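# Phone onto comic book, closed laptop onto its stand

## Task

Get the phone lying flat and entirely on top of the comic book, and get the laptop, shut, sitting on the laptop stand with its top face upward and one of its long edges resting against the stand's lips; at the end the robot must be in contact with neither item.

## Robot and tools

Robot: two arms on a table, left_arm and right_arm, each with a two-finger gripper. Two head cameras, cam_head_left and cam_head_right (896x504 each), sit on a stand behind the arms. Images come in that order.

Frame: everything uses the scene frame. Origin is at table-top height, halfway between the nominal arm bases. +x points out over the table, +z up, and left_arm is on the +y side (image left/right does not follow the arm names). Calibrated bases: left_arm at (+0.031, +0.243, 0) m, quat_wxyz (+1.000, 0, 0, +0.014); right_arm at (-0.029, -0.309, 0) m, quat_wxyz (+1.000, 0, 0, +0.003). On each gripper, fingers point along its +z axis and open and close along its y axis. end_effector_position is the spot between the pads, roughly 1 cm short of the tips. Printed positions and orientations can be a few cm off, worse at long reach.

Row layout (used by execute_actions and move): one flat list of 14 numbers covering both arms, even if only one arm moves. First left_arm: dx, dy, dz, rx, ry, rz, opening. Then the same seven for right_arm. Each number is in [-1, 1].
- dx, dy, dz are an offset along scene axes, where 1.0 = 0.6 m.
- rx, ry, rz are a rotation vector, where 1.0 = 180 degrees, turned about the hand target's position.
- Offsets are measured from that arm's Hand target as it stood when the action or move began, not from the previous row. Sending the same offset twice moves the arm twice.
- Six zeros re-request the current Hand target.
- Opening is absolute, not an offset: +1 is fully open (0.094 m) and -1 is closed. A 0 there is a real command. To leave a gripper as it is, repeat its present command (shown under Tool commands).

execute_actions(actions, cameras): actions is a list of actions. Each action is a table of up to 15 rows, one per 1/30 s step. If the table is shorter, its last row is held for the rest of the 15 steps. An empty list just returns state and images. cameras picks which views come back: null or ["all"] gives all, [] gives none, and an unknown name invalidates the call.

move(target, speed, blend, opening_speed, blocking, cameras): drives each gripper in a straight line toward a target.
- target: one 14-number row, or a list of up to 15 rows. Every row is an offset from the same starting Hand targets.
- speed: m/s, from 0.002 to 4.3, default 0.25. Rotation is capped at twice that value in rad/s. Give one value, or one per target.
- blend: in metres; rounds the corners at intermediate targets.
- opening_speed: how fast the opening command changes, per second on the -1..1 scale, at least 0.2. Use it to close gently.
- blocking=false: returns after about 0.5 s while the move keeps running.
Moves do not avoid obstacles or the other arm. The gripper lags its path and overshoots more at speed, especially with the arm near full stretch. Do not route a path near an arm's own base; go around it. Moves run for at least 0.5 s and are cut off at 10 s.
The result adds a move: line, for example done, off_target, moving, held or fault, plus any limits. done means the arm is at rest within 10 mm and 2 degrees of its target. Neither done nor off_target tells you whether something is being touched.

Other tools:
- wait(seconds): 0 to 10 s; each arm holds its last command.
- stop(): brakes a running move, which needs some stopping distance.
- zoom_image(camera, region): crops [x0, y0, x1, y1] in pixels, at most 504x504, from the newest image of cam_head_left or cam_head_right.
- finished_scene(scene): ends the scene for good. Call it only once the goal holds and is stable.

Control facts:
- Each step, commanded orientation is clipped to within 40 degrees of the measured orientation.
- Hand target is the last command after that clip. The gripper may settle short of it because of friction or load. Another command re-asks for the target; if it still falls short, send the missing distance as a further offset.
- A dx, dy, dz longer than 1.0 is scaled down.
- Joint ranges (rad): waist ±2.880, shoulder 0 to 3.142, elbow 0 to 3.019, wrist pitch -1.693 to 1.571, wrist yaw ±1.571, wrist roll ±2.094.

Reading results:
- grip_measured uses the opening scale. It reads slightly wide when empty, and about 0.064 narrower than a hard part when squeezing it.
- The force limit is reached roughly 0.05 below the reading at first touch.
- To release, command well above grip_measured.
- grip_effort_nm is motor effort; it is not finger force.
- Joint torques include the arm's own weight and carry offsets.
- Joint velocities showing "within noise" means the arm is still.

Cautions:
- Keep the arms from hitting or squeezing each other; this can fail the scene.
- Never let anything leave the table, and avoid dropping parts, releasing moving parts, or ramming fixed or heavy items.
- A blocked arm keeps pushing. Relieve it by commanding the target back past where the gripper now rests.
- Holding loads, staying stretched out, or pressing against something heats motors. A MOTOR HOT line warns near 85 °C. At 100 °C that arm drops and stops for 30 to 60 s or more.
- Objects may occasionally get nudged by outside pushes.
- Lower speeds hit more gently and track more closely. Smooth, efficient motion is slightly preferred.

Each tool is called after "Call:" as a command line: name --argument value for each argument, lists and objects as JSON in quotes; but a table of rows of numbers goes row by row, as --pt "numbers of a row", without its own name.

## Session

Call:
execute_actions --actions '[]'

Scene clock: 0.00 s.
left_arm: end_effector_position=(+0.4918, +0.7722, +0.2721) grip_measured=+1.000 grip_effort_nm=n/a end_effector_quat_wxyz=(+0.538, +0.343, +0.763, +0.102) | right_arm: end_effector_position=(+0.0818, -0.5453, +0.1553) grip_measured=+1.000 grip_effort_nm=n/a end_effector_quat_wxyz=(-0.017, +0.931, +0.365, +0.017)
Joint positions: left_arm=[1.048 1.958 1.826 -0.907 1.087 1.594 0.094] | right_arm=[-1.159 1.066 0.823 -1.361 -0.035 1.239 0.094]
Joint velocities: within noise
Joint torques (N m): no reading
Motor temperatures (°C): left_arm=[23 25 27 24 28 25 28] | right_arm=[27 30 27 25 24 24 25]
Heat: left arm: hottest wrist yaw 28 °C; right arm: hottest shoulder 30 °C.
Hand target: left_arm +0.4940, +0.7762, +0.2939; +0.539, +0.352, +0.755, +0.121 | right_arm +0.0850, -0.5526, +0.1636; -0.006, +0.931, +0.366, +0.017
Tool commands: left_gripper/opening=+1.0 right_gripper/opening=+1.0

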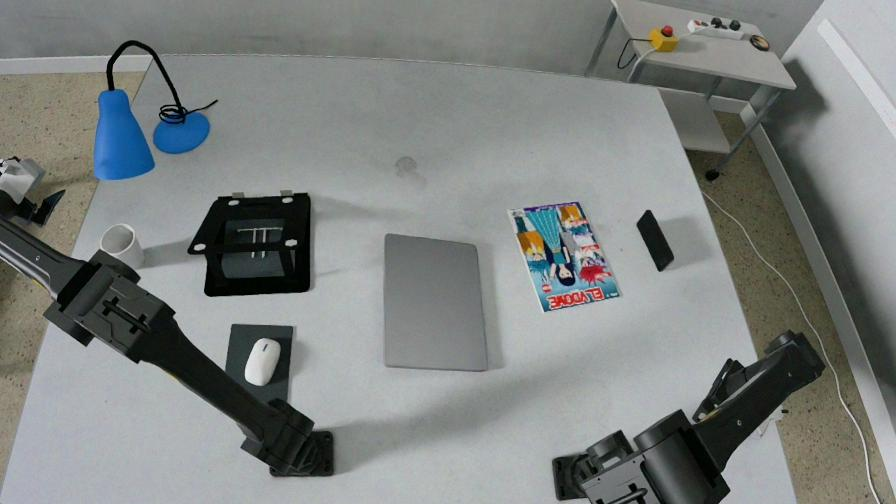

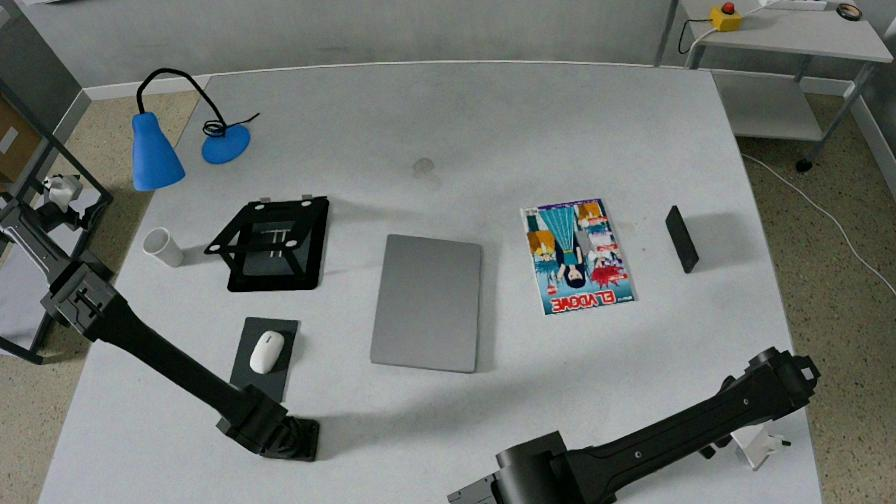

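Call:
zoom_image --camera "cam_head_left" --region '[500, 180, 700, 320]'

Call:
zoom_image --camera "cam_head_right" --region '[500, 180, 720, 320]'

Call:
zoom_image --camera "cam_head_left" --region '[180, 180, 320, 300]'

Call:
zoom_image --camera "cam_head_right" --region '[190, 180, 350, 300]'

Call:
zoom_image --camera "cam_head_right" --region '[350, 220, 510, 390]'

Call:
zoom_image --camera "cam_head_left" --region '[360, 220, 520, 390]'

Scaled by 2.520.

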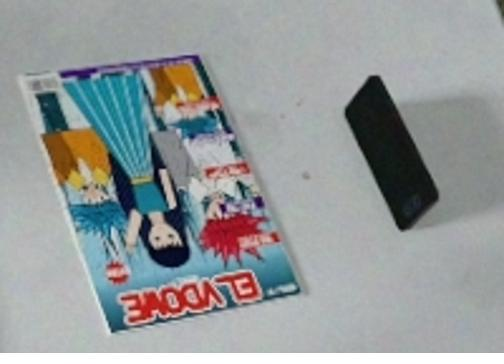

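Scaled by 2.291.

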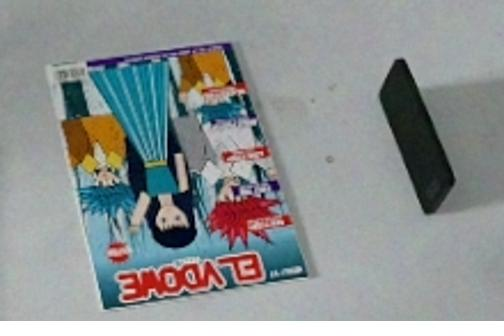

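Scaled by 3.600.

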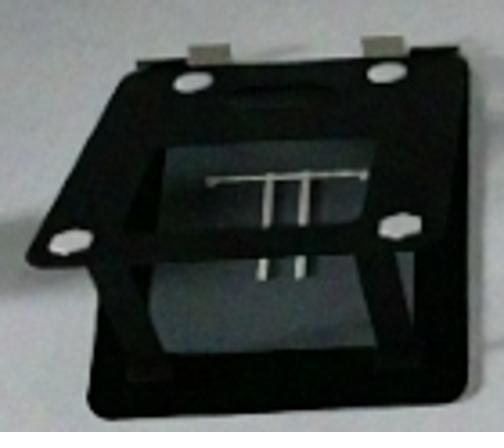

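Scaled by 3.150.

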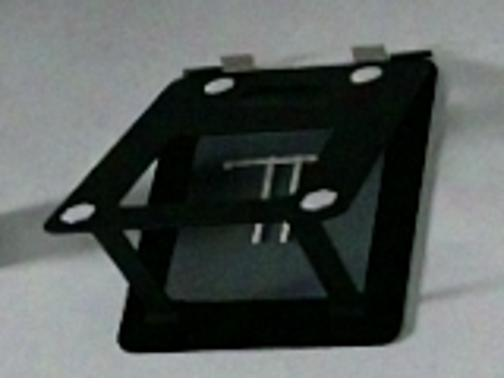

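Scaled by 2.965.

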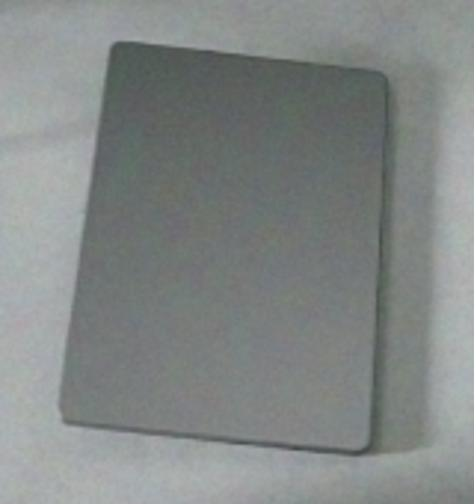

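Scaled by 2.965.

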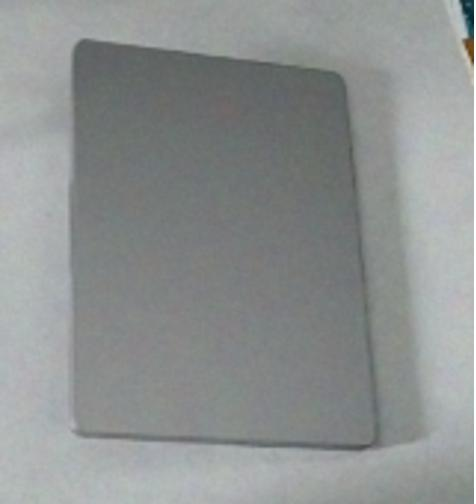

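Call:
move --target '[0,0,0,0,0,0,1, 0.72,-0.16,0.22,0.0907,-0.1745,-0.1666,1]' --speed 0.4

Scene clock: 83.23 s.
left_arm: end_effector_position=(+0.4918, +0.7722, +0.2721) grip_measured=+1.000 grip_effort_nm=0.022 end_effector_quat_wxyz=(+0.538, +0.343, +0.763, +0.102) | right_arm: end_effector_position=(+0.5011, -0.6434, +0.2858) grip_measured=+1.000 grip_effort_nm=-0.007 end_effector_quat_wxyz=(-0.069, +0.927, +0.207, +0.304)
Joint positions: left_arm=[1.048 1.958 1.826 -0.907 1.087 1.594 0.094] | right_arm=[-0.718 1.803 1.839 -1.319 -0.573 2.075 0.094]
Joint velocities: within noise
Joint torques (N m): left_arm=[-1.32 -23.24 13.85 1.16 0.51 -0.02] | right_arm=[1.26 -18.32 13.44 0.14 -0.19 0.22]
Motor temperatures (°C): left_arm=[23 32 33 24 28 24 27] | right_arm=[27 31 38 25 24 23 25]
Heat: left arm: hottest elbow 33 °C; right arm: hottest elbow 38 °C.
Hand target: left_arm +0.4940, +0.7762, +0.2939; +0.539, +0.352, +0.755, +0.121 | right_arm +0.5170, -0.6488, +0.2955; -0.033, +0.943, +0.098, +0.316
Off the commanded pose: left_arm 0.022 m, 3 deg | right_arm 0.019 m, 13 deg.
joint sent to its limit (right arm) — joint 6 (wrist roll), upper limit. The joint targets are off in orientation, not in position.
move: off_target (left_arm, right_arm)

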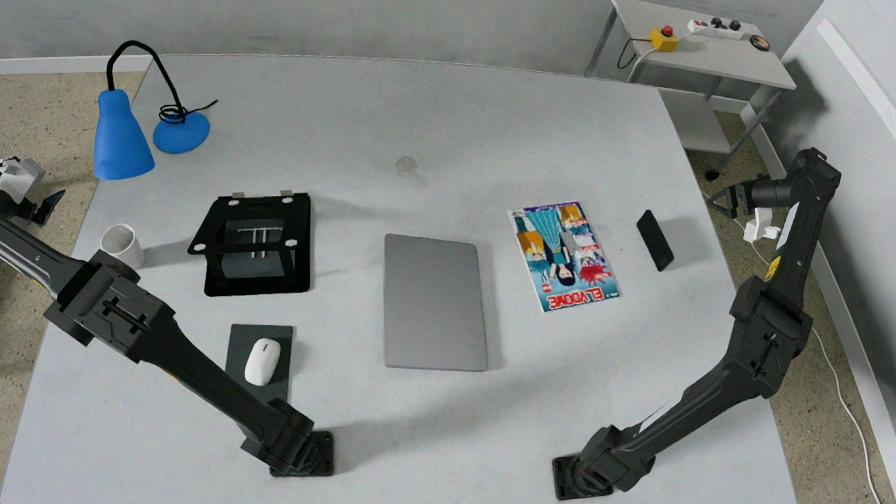

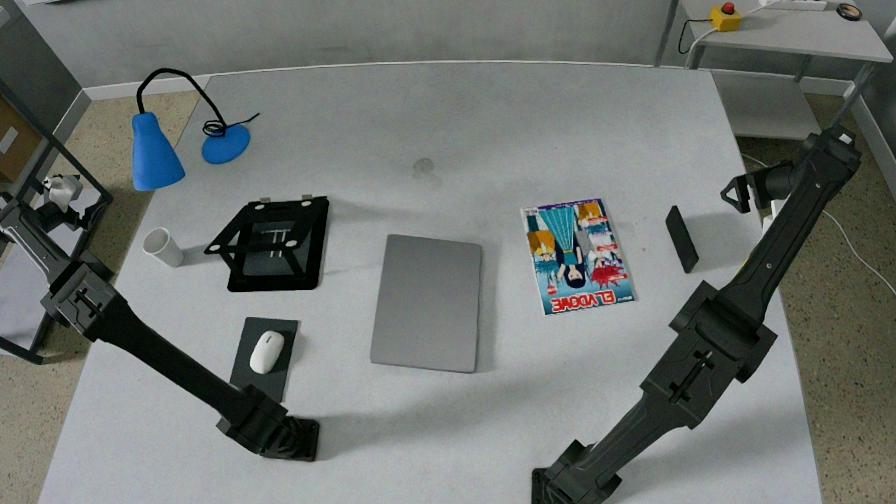

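Call:
move --pt "0 0 0 0 0 0 1 -0.03 -0.01 0 -0.295 -0.062 0.3985 1" --pt "0 0 0 0 0 0 1 -0.06 -0.03 -0.18 -0.59 -0.124 0.797 1" --speed 0.6

Scene clock: 97.73 s.
left_arm: end_effector_position=(+0.4918, +0.7722, +0.2721) grip_measured=+1.000 grip_effort_nm=0.027 end_effector_quat_wxyz=(+0.538, +0.343, +0.763, +0.102) | right_arm: end_effector_position=(+0.4853, -0.6603, +0.1947) grip_measured=+1.000 grip_effort_nm=-0.032 end_effector_quat_wxyz=(+0.318, -0.100, +0.942, +0.034)
Joint positions: left_arm=[1.048 1.958 1.826 -0.907 1.087 1.594 0.094] | right_arm=[-0.741 1.745 1.505 -0.914 -0.514 -0.836 0.094]
Joint velocities: within noise
Joint torques (N m): left_arm=[-1.96 -23 13.57 1.01 0.53 0] | right_arm=[-0.44 -19.6 8.08 1.07 -0.36 0.04]
Motor temperatures (°C): left_arm=[23 33 33 24 28 24 27] | right_arm=[27 32 40 25 24 23 25]
Heat: left arm: hottest shoulder 33 °C; right arm: hottest elbow 40 °C.
Hand target: left_arm +0.4940, +0.7762, +0.2939; +0.539, +0.352, +0.755, +0.121 | right_arm +0.4810, -0.6667, +0.1874; +0.317, -0.097, +0.943, +0.034
Off the commanded pose: left_arm 0.022 m, 3 deg | right_arm 0.011 m, 0 deg.
move: off_target (left_arm, right_arm)

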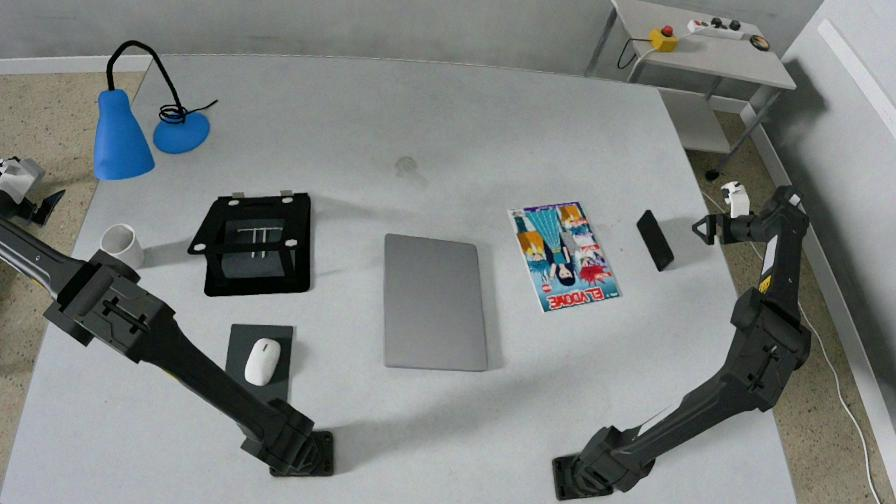

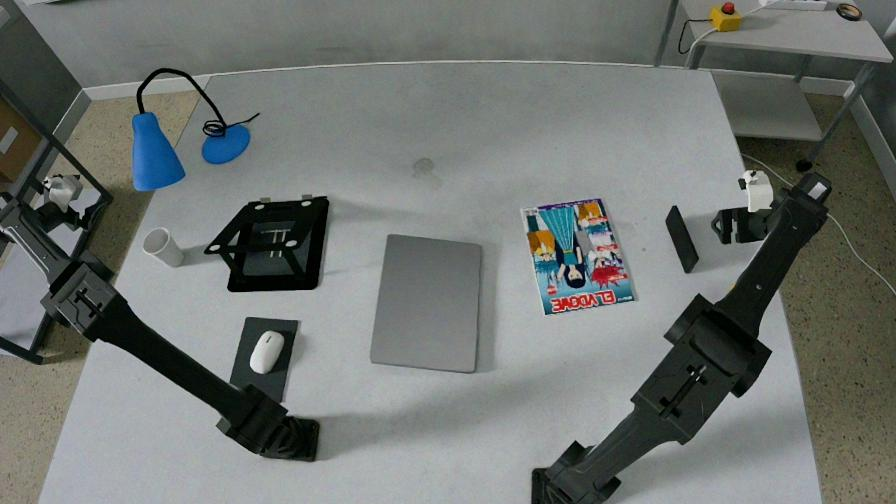

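Call:
zoom_image --camera "cam_head_left" --region '[620, 160, 820, 290]'

Call:
zoom_image --camera "cam_head_right" --region '[650, 150, 850, 290]'

Scaled by 2.520.

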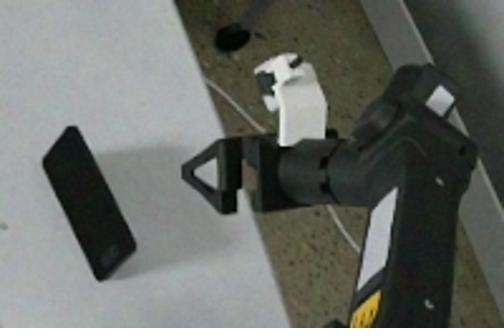

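Scaled by 2.520.

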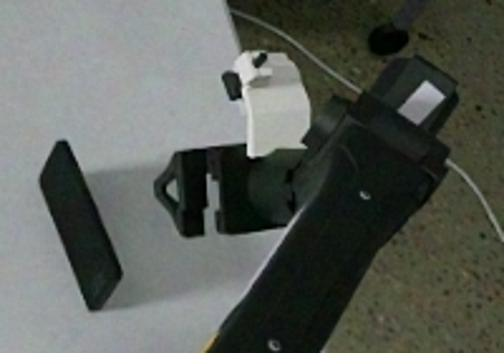

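Call:
move --target '[0,0,0,0,0,0,1, 0.065,0.01,-0.07,0,0,0,1]'

Call:
zoom_image --camera "cam_head_left" --region '[600, 160, 800, 290]'

Call:
zoom_image --camera "cam_head_right" --region '[630, 150, 830, 290]'

Scene clock: 109.63 s.
left_arm: end_effector_position=(+0.4918, +0.7722, +0.2721) grip_measured=+1.000 grip_effort_nm=0.022 end_effector_quat_wxyz=(+0.538, +0.343, +0.763, +0.102) | right_arm: end_effector_position=(+0.5138, -0.6618, +0.1551) grip_measured=+1.000 grip_effort_nm=-0.032 end_effector_quat_wxyz=(+0.318, -0.098, +0.942, +0.031)
Joint positions: left_arm=[1.048 1.958 1.826 -0.907 1.087 1.594 0.094] | right_arm=[-0.709 1.823 1.505 -0.811 -0.496 -0.797 0.094]
Joint velocities: within noise
Joint torques (N m): left_arm=[-0.85 -23.36 13.64 1.14 0.53 -0.08] | right_arm=[1.08 -19.6 8.42 1.24 -0.22 0.24]
Motor temperatures (°C): left_arm=[23 33 34 24 28 24 27] | right_arm=[27 33 37 25 24 23 25]
Heat: left arm: hottest elbow 34 °C; right arm: hottest elbow 37 °C.
Hand target: left_arm +0.4940, +0.7762, +0.2939; +0.539, +0.352, +0.755, +0.121 | right_arm +0.5200, -0.6606, +0.1454; +0.317, -0.097, +0.943, +0.034
Off the commanded pose: left_arm 0.022 m, 3 deg | right_arm 0.012 m, 0 deg.
move: off_target (left_arm, right_arm)

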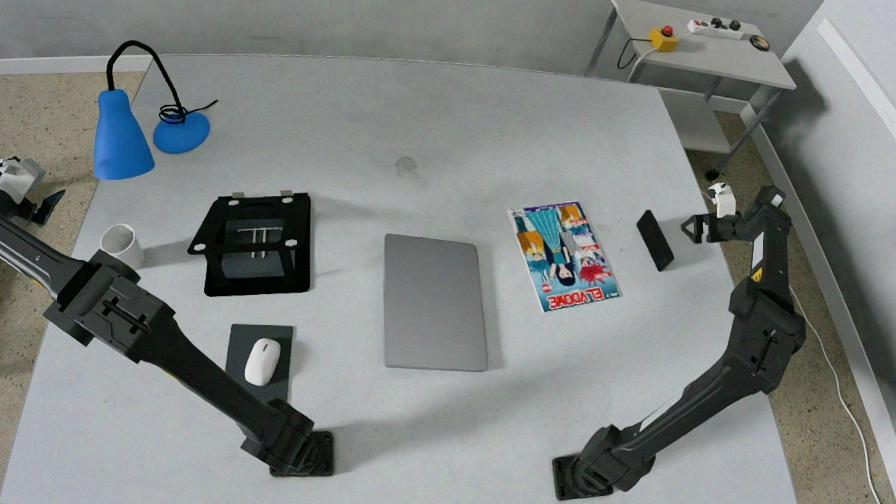

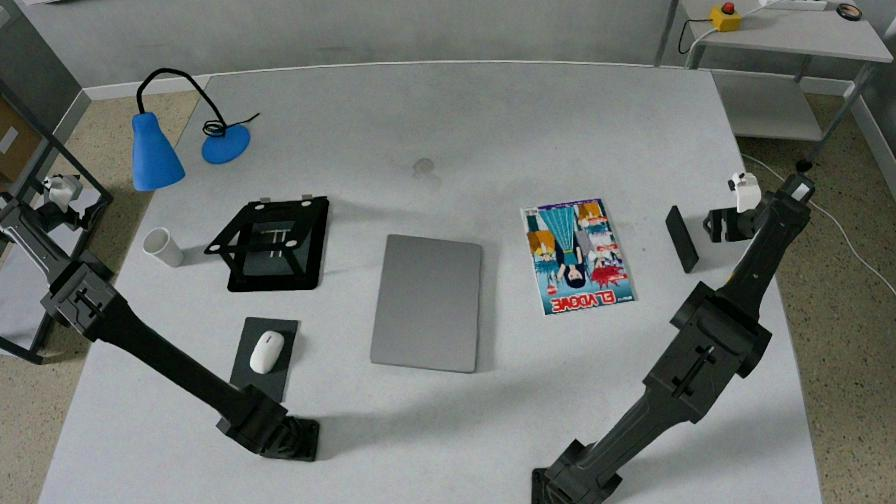

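Scaled by 2.520.

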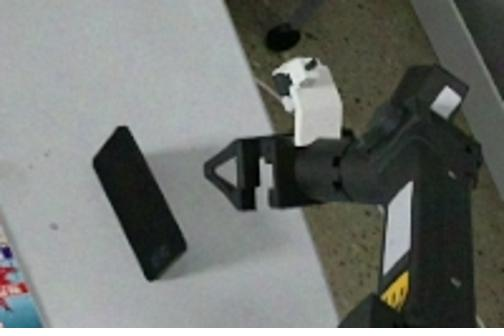

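Scaled by 2.520.

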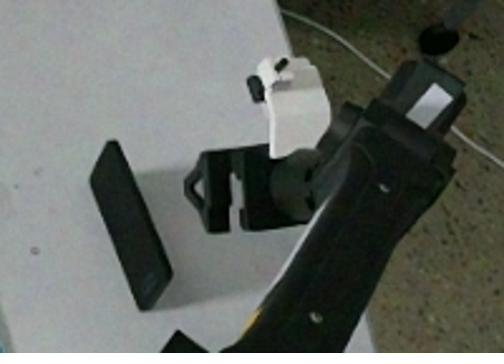

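Call:
zoom_image --camera "cam_head_left" --region '[0, 140, 120, 260]'

Call:
zoom_image --camera "cam_head_right" --region '[0, 150, 120, 270]'

Scaled by 4.200.

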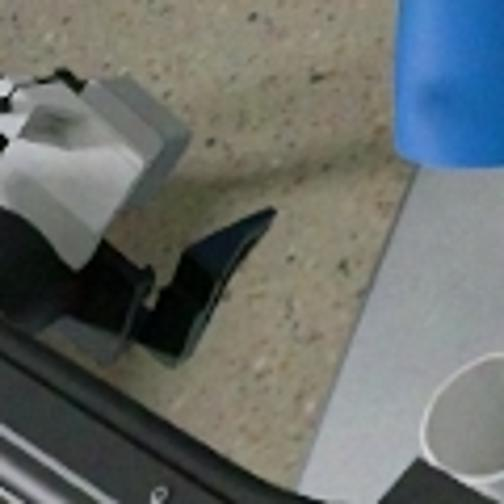

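Scaled by 4.200.

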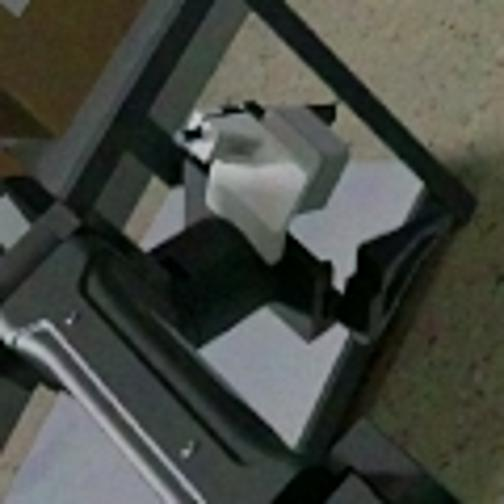

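Call:
move --target '[0,0,0,0,0,0,1, 0.01,0.065,-0.055,0,0,0,1]'

Call:
zoom_image --camera "cam_head_left" --region '[600, 160, 800, 290]'

Call:
zoom_image --camera "cam_head_right" --region '[630, 150, 830, 290]'

Scene clock: 139.50 s.
left_arm: end_effector_position=(+0.4918, +0.7722, +0.2721) grip_measured=+1.000 grip_effort_nm=0.022 end_effector_quat_wxyz=(+0.538, +0.343, +0.763, +0.102) | right_arm: end_effector_position=(+0.5257, -0.6242, +0.1176) grip_measured=+1.000 grip_effort_nm=-0.032 end_effector_quat_wxyz=(+0.317, -0.099, +0.943, +0.033)
Joint positions: left_arm=[1.048 1.958 1.826 -0.907 1.087 1.594 0.094] | right_arm=[-0.645 1.823 1.398 -0.68 -0.47 -0.736 0.094]
Joint velocities: within noise
Joint torques (N m): left_arm=[-1.14 -23.24 13.65 1.06 0.5 -0.04] | right_arm=[0.85 -20.78 7.23 1.37 -0.2 0.27]
Motor temperatures (°C): left_arm=[23 33 34 24 28 24 27] | right_arm=[27 34 35 25 24 23 25]
Heat: left arm: hottest elbow 34 °C; right arm: hottest elbow 35 °C.
Hand target: left_arm +0.4940, +0.7762, +0.2939; +0.539, +0.352, +0.755, +0.121 | right_arm +0.5260, -0.6217, +0.1125; +0.317, -0.097, +0.943, +0.033
Off the commanded pose: left_arm 0.022 m, 3 deg | right_arm 0.006 m, 0 deg.
move: off_target (left_arm)

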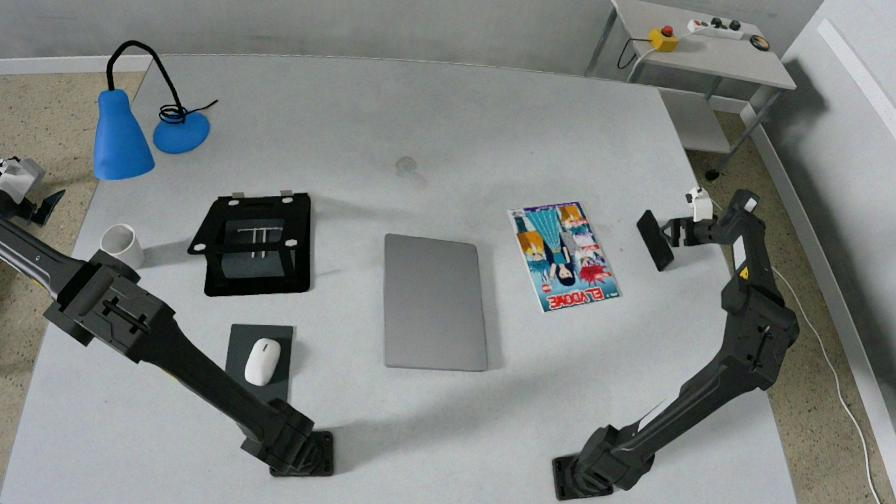

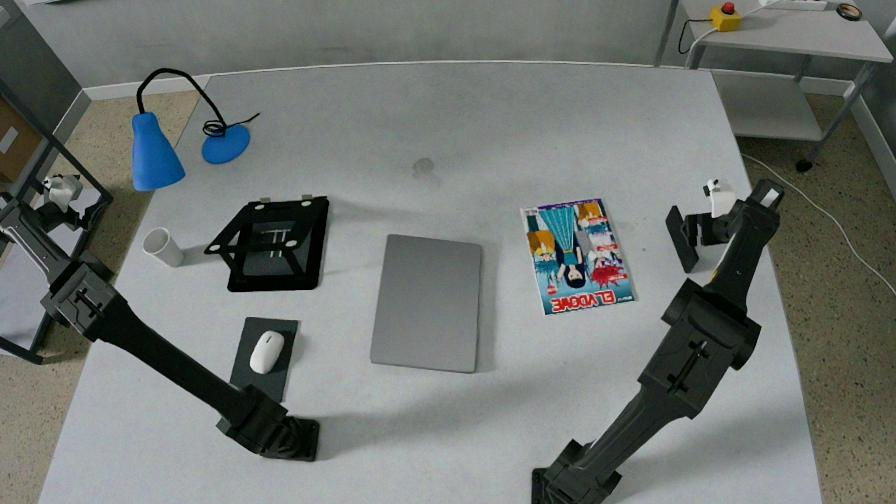

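Scaled by 2.520.

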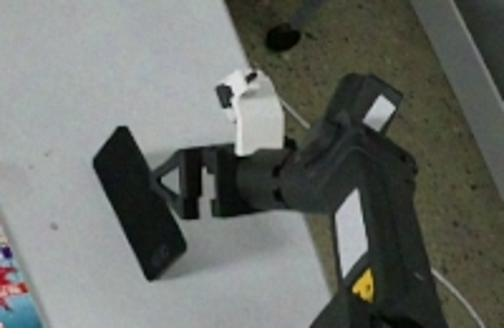

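Scaled by 2.520.

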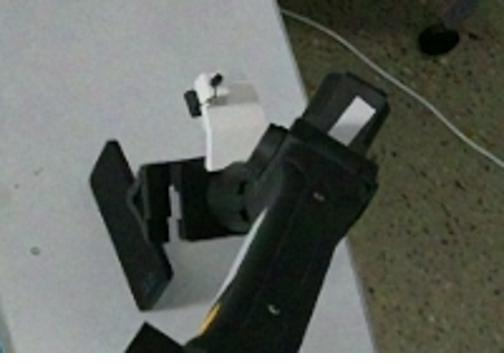

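Call:
move --target '[0,0,0,0,0,0,1, 0,0,0,0,0,0,-0.95]' --cameras '["cam_head_left","cam_head_right"]'

Call:
zoom_image --camera "cam_head_left" --region '[600, 160, 800, 290]'

Call:
zoom_image --camera "cam_head_right" --region '[630, 150, 830, 290]'

Scene clock: 148.70 s.
left_arm: end_effector_position=(+0.4918, +0.7722, +0.2721) grip_measured=+1.000 grip_effort_nm=0.022 end_effector_quat_wxyz=(+0.538, +0.343, +0.763, +0.102) | right_arm: end_effector_position=(+0.5257, -0.6242, +0.1176) grip_measured=-0.948 grip_effort_nm=-0.085 end_effector_quat_wxyz=(+0.317, -0.099, +0.943, +0.033)
Joint positions: left_arm=[1.048 1.958 1.826 -0.907 1.087 1.594 0.094] | right_arm=[-0.645 1.823 1.398 -0.68 -0.47 -0.735 0.002]
Joint velocities: within noise
Joint torques (N m): left_arm=[-1.32 -23.36 13.7 1.06 0.55 -0.05] | right_arm=[0.85 -20.72 7.42 1.35 -0.2 0.21]
Motor temperatures (°C): left_arm=[23 34 34 24 28 24 27] | right_arm=[27 34 35 25 24 23 25]
Heat: left arm: hottest shoulder 34 °C; right arm: hottest elbow 35 °C.
Hand target: left_arm +0.4940, +0.7762, +0.2939; +0.539, +0.352, +0.755, +0.121 | right_arm +0.5260, -0.6217, +0.1125; +0.317, -0.097, +0.943, +0.033
Off the commanded pose: left_arm 0.022 m, 3 deg | right_arm 0.006 m, 0 deg.
move: off_target (left_arm)

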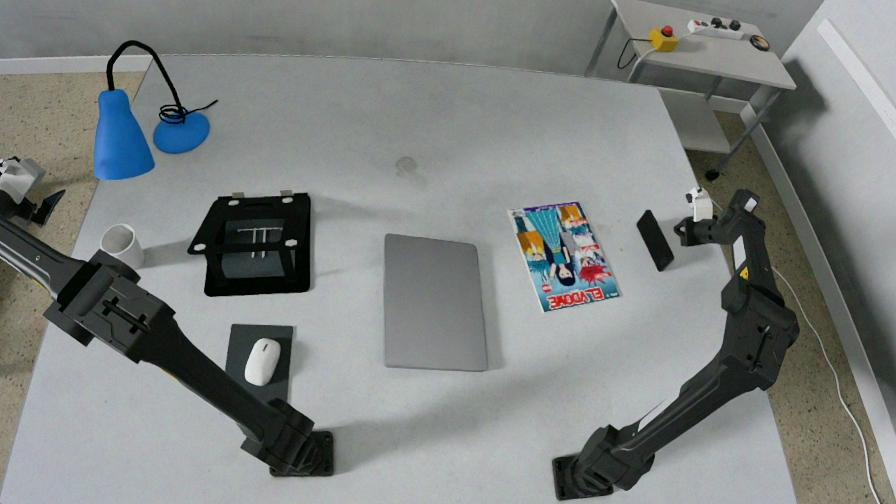

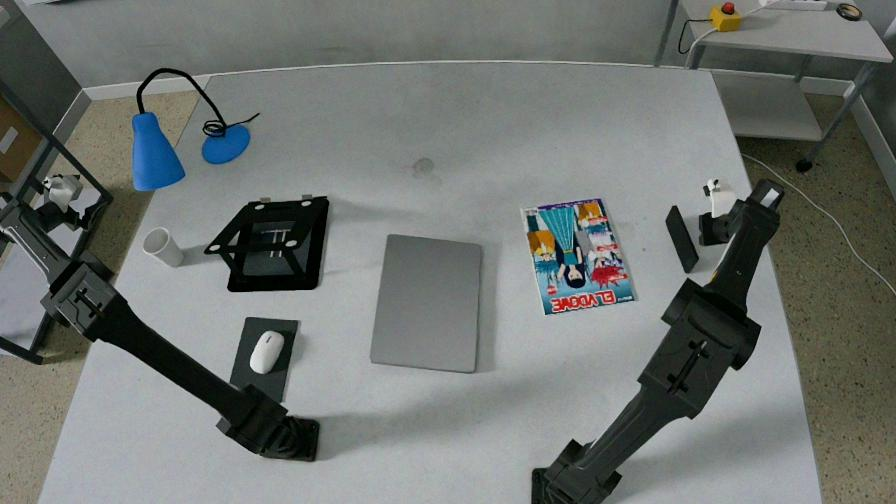

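Scaled by 2.520.

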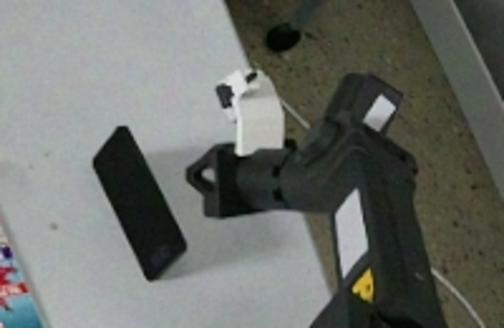

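Scaled by 2.520.

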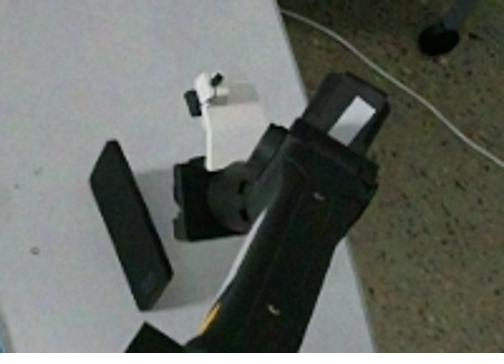

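Call:
move --pt "0 0 0 0 0 0 1 0 0 0 0 0 0 1" --pt "0 0 0 0 0 0 1 0 0.025 0 0 0 0 1" --pt "0 0 0 0 0 0 1 0.0 0.025 -0.07 0 0 0 1"

Call:
zoom_image --camera "cam_head_left" --region '[600, 160, 800, 290]'

Call:
zoom_image --camera "cam_head_right" --region '[630, 150, 830, 290]'

Scene clock: 155.47 s.
left_arm: end_effector_position=(+0.4918, +0.7722, +0.2721) grip_measured=+1.000 grip_effort_nm=0.017 end_effector_quat_wxyz=(+0.538, +0.343, +0.763, +0.102) | right_arm: end_effector_position=(+0.5251, -0.6141, +0.0927) grip_measured=+0.999 grip_effort_nm=0.071 end_effector_quat_wxyz=(+0.327, -0.099, +0.940, +0.023)
Joint positions: left_arm=[1.048 1.958 1.826 -0.907 1.087 1.594 0.094] | right_arm=[-0.63 1.825 1.318 -0.56 -0.46 -0.714 0.094]
Joint velocities: within noise
Joint torques (N m): left_arm=[-1.61 -23.71 13.83 1.21 0.52 -0.07] | right_arm=[1.32 -18.26 7.04 1.36 -0.18 0.23]
Motor temperatures (°C): left_arm=[23 34 34 24 28 24 27] | right_arm=[27 35 35 25 24 23 25]
Heat: left arm: hottest shoulder 34 °C; right arm: hottest shoulder 35 °C.
Hand target: left_arm +0.4940, +0.7762, +0.2939; +0.539, +0.352, +0.755, +0.121 | right_arm +0.5261, -0.6067, +0.0704; +0.317, -0.097, +0.943, +0.034
Off the commanded pose: left_arm 0.022 m, 3 deg | right_arm 0.023 m, 2 deg.
move: off_target (left_arm, right_arm)

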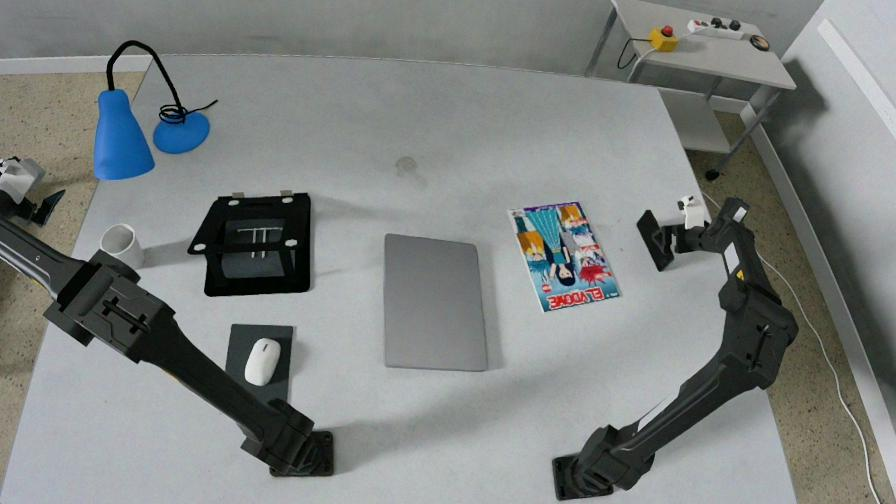

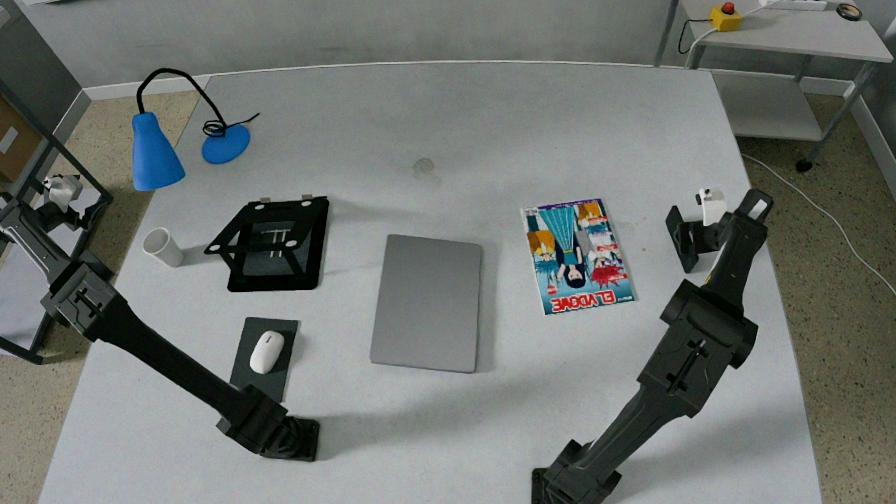

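Scaled by 2.520.

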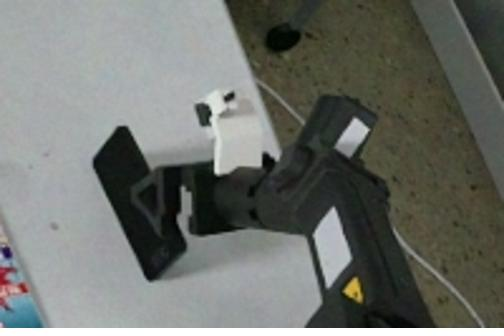

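Scaled by 2.520.

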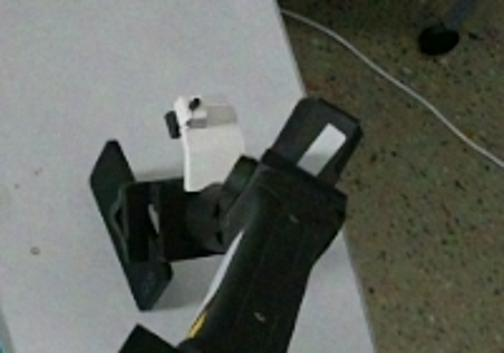

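Call:
move --target '[0,0,0,0,0,0,1, 0.0,0.01,-0.065,0,0,0,1]' --speed 0.1

Call:
zoom_image --camera "cam_head_left" --region '[600, 160, 800, 290]'

Call:
zoom_image --camera "cam_head_right" --region '[630, 150, 830, 290]'

Scene clock: 160.03 s.
left_arm: end_effector_position=(+0.4918, +0.7722, +0.2721) grip_measured=+1.000 grip_effort_nm=0.017 end_effector_quat_wxyz=(+0.538, +0.343, +0.763, +0.102) | right_arm: end_effector_position=(+0.5241, -0.6083, +0.0474) grip_measured=+0.999 grip_effort_nm=0.066 end_effector_quat_wxyz=(+0.323, -0.097, +0.941, +0.026)
Joint positions: left_arm=[1.048 1.958 1.826 -0.907 1.087 1.594 0.094] | right_arm=[-0.622 1.882 1.267 -0.46 -0.456 -0.705 0.094]
Joint velocities: within noise
Joint torques (N m): left_arm=[-1.49 -23.47 13.67 1.11 0.53 -0.07] | right_arm=[1.44 -19.02 7.05 1.35 -0.19 0.21]
Motor temperatures (°C): left_arm=[23 34 35 24 28 24 27] | right_arm=[27 35 35 25 24 23 25]
Heat: left arm: hottest elbow 35 °C; right arm: hottest shoulder 35 °C.
Hand target: left_arm +0.4940, +0.7762, +0.2939; +0.539, +0.352, +0.755, +0.121 | right_arm +0.5259, -0.6007, +0.0315; +0.317, -0.097, +0.943, +0.034
Off the commanded pose: left_arm 0.022 m, 3 deg | right_arm 0.018 m, 1 deg.
move: off_target (left_arm, right_arm)

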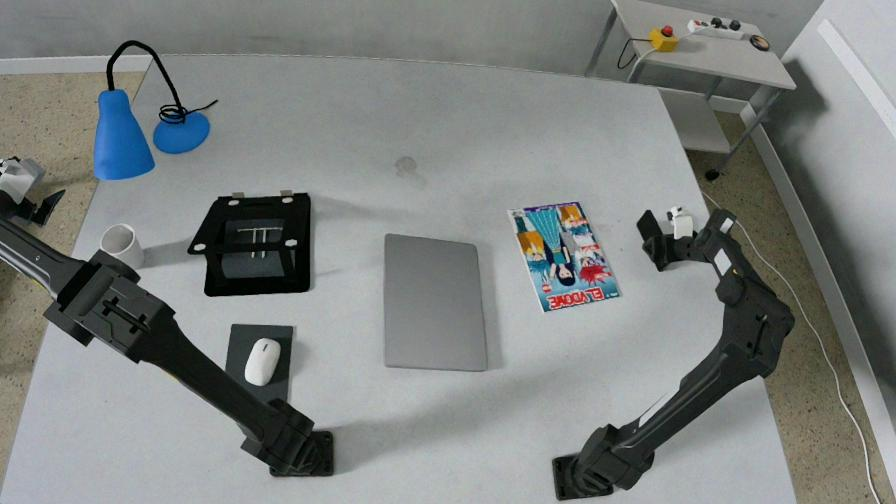

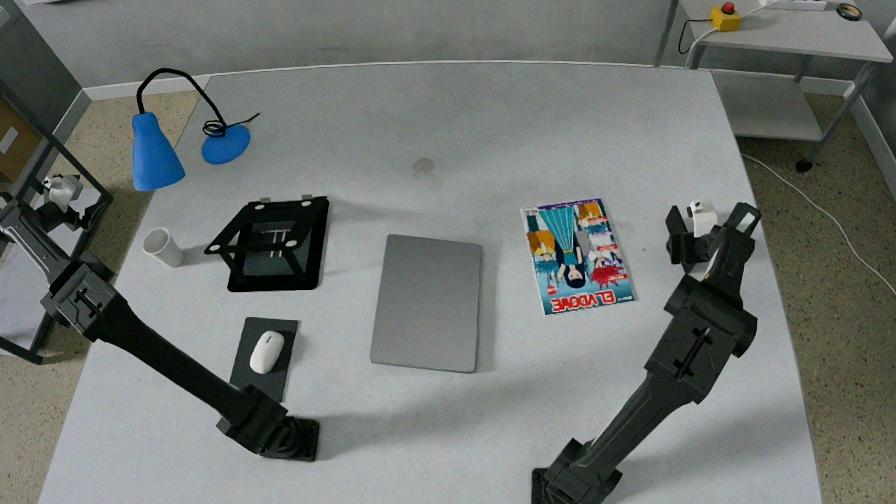

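Scaled by 2.520.

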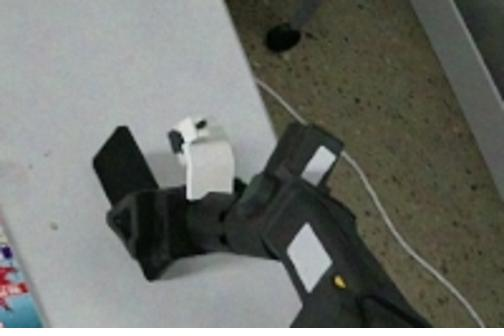

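Scaled by 2.520.

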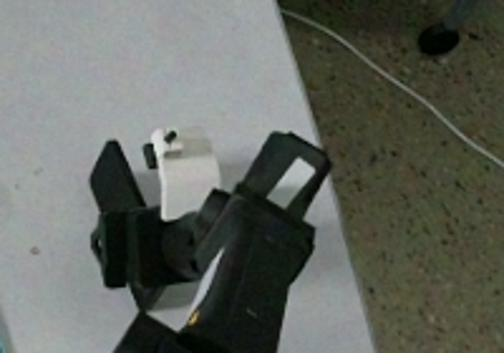

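Call:
move --target '[0,0,0,0,0,0,1, 0,0,0,0,0,0,-0.95]' --opening_speed 0.8

Call:
zoom_image --camera "cam_head_left" --region '[600, 160, 800, 290]'

Scene clock: 168.27 s.
left_arm: end_effector_position=(+0.4918, +0.7722, +0.2721) grip_measured=+1.000 grip_effort_nm=0.027 end_effector_quat_wxyz=(+0.538, +0.343, +0.763, +0.102) | right_arm: end_effector_position=(+0.5247, -0.6072, +0.0473) grip_measured=-0.841 grip_effort_nm=-1.023 end_effector_quat_wxyz=(+0.323, -0.098, +0.941, +0.026)
Joint positions: left_arm=[1.048 1.958 1.826 -0.907 1.087 1.594 0.094] | right_arm=[-0.62 1.882 1.267 -0.46 -0.455 -0.704 0.007]
Joint velocities: within noise
Joint torques (N m): left_arm=[-1.26 -23.53 13.59 0.98 0.5 -0.03] | right_arm=[1.26 -18.84 6.89 1.35 -0.22 0.21]
Motor temperatures (°C): left_arm=[23 34 35 24 28 24 27] | right_arm=[27 35 35 25 24 23 25]
Heat: left arm: hottest elbow 35 °C; right arm: hottest shoulder 35 °C.
Hand target: left_arm +0.4940, +0.7762, +0.2939; +0.539, +0.352, +0.755, +0.121 | right_arm +0.5260, -0.6007, +0.0315; +0.317, -0.097, +0.943, +0.033
Off the commanded pose: left_arm 0.022 m, 3 deg | right_arm 0.017 m, 1 deg.
move: off_target (left_arm, right_arm)

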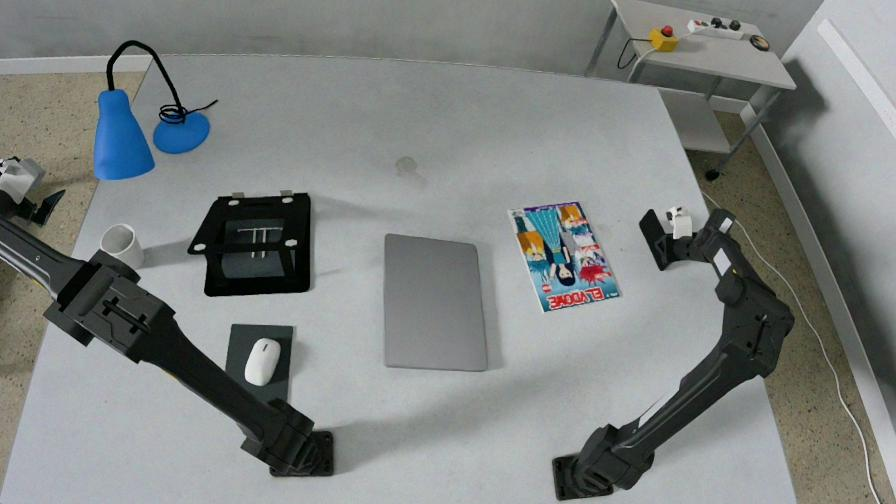

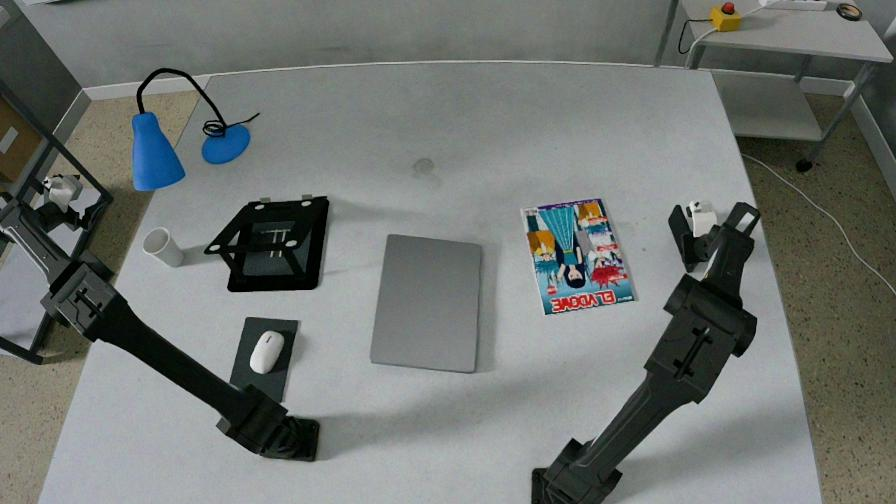

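Scaled by 2.520.

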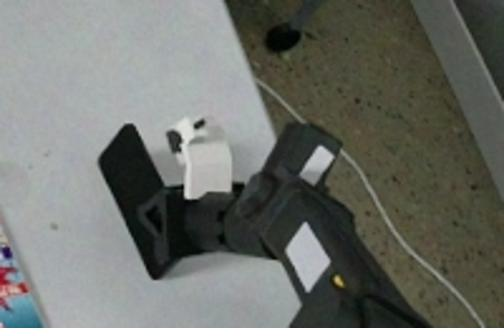

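Call:
move --pt "0 0 0 0 0 0 1 0 0 0.22 0 0 0 -1" --pt "0 0 0 0 0 0 1 -0.033 0.383 0.26 -0.352 -0.081 0 -1" --speed 0.3 --blend '[0.03,0]'

Call:
zoom_image --camera "cam_head_left" --region '[460, 160, 720, 330]'

Call:
zoom_image --camera "cam_head_right" --region '[460, 160, 720, 330]'

Scene clock: 184.47 s.
left_arm: end_effector_position=(+0.4918, +0.7722, +0.2721) grip_measured=+1.000 grip_effort_nm=0.022 end_effector_quat_wxyz=(+0.538, +0.343, +0.763, +0.102) | right_arm: end_effector_position=(+0.5051, -0.3739, +0.1837) grip_measured=-0.842 grip_effort_nm=-1.038 end_effector_quat_wxyz=(+0.321, -0.254, +0.780, -0.474)
Joint positions: left_arm=[1.048 1.958 1.826 -0.907 1.087 1.594 0.094] | right_arm=[0.084 1.444 0.773 0.205 0.693 -0.98 0.007]
Joint velocities: within noise
Joint torques (N m): left_arm=[-1.73 -23.47 13.7 1.14 0.49 -0.01] | right_arm=[1.03 -13.51 7.41 2.28 0.33 0.16]
Motor temperatures (°C): left_arm=[23 34 35 24 28 24 27] | right_arm=[27 35 35 25 24 23 26]
Heat: left arm: hottest elbow 35 °C; right arm: hottest shoulder 35 °C.
Hand target: left_arm +0.4940, +0.7762, +0.2939; +0.539, +0.352, +0.755, +0.121 | right_arm +0.5062, -0.3710, +0.1874; +0.330, -0.252, +0.775, -0.477
Off the commanded pose: left_arm 0.022 m, 3 deg | right_arm 0.005 m, 1 deg.
move: off_target (left_arm)

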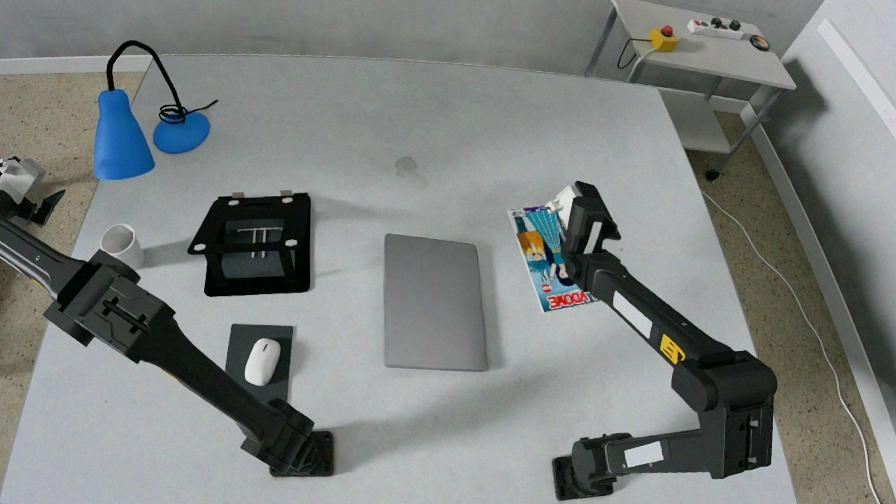

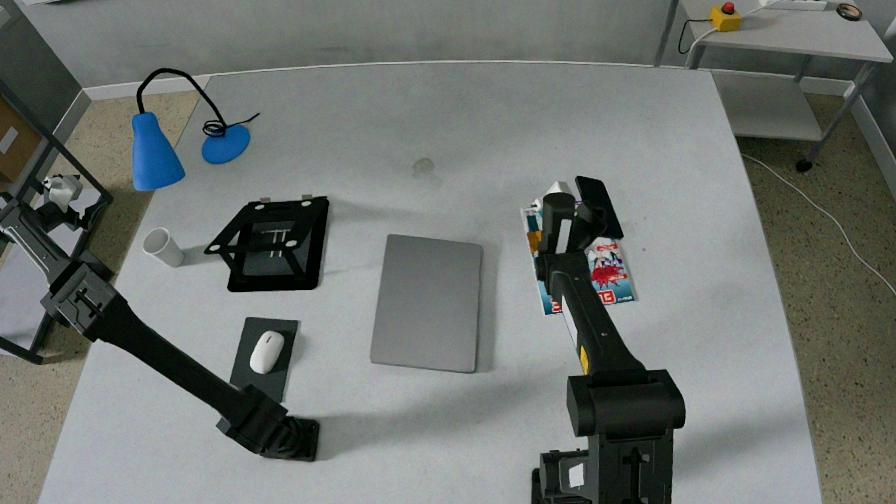

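Scaled by 1.938.

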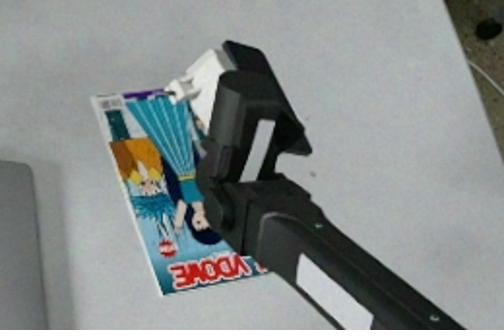

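Scaled by 1.938.

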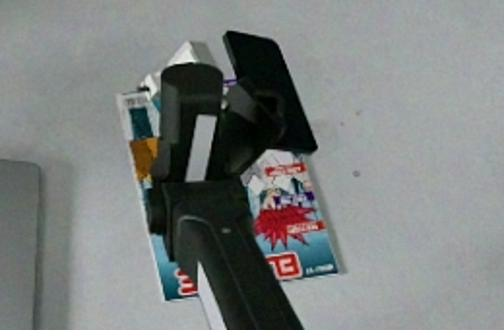

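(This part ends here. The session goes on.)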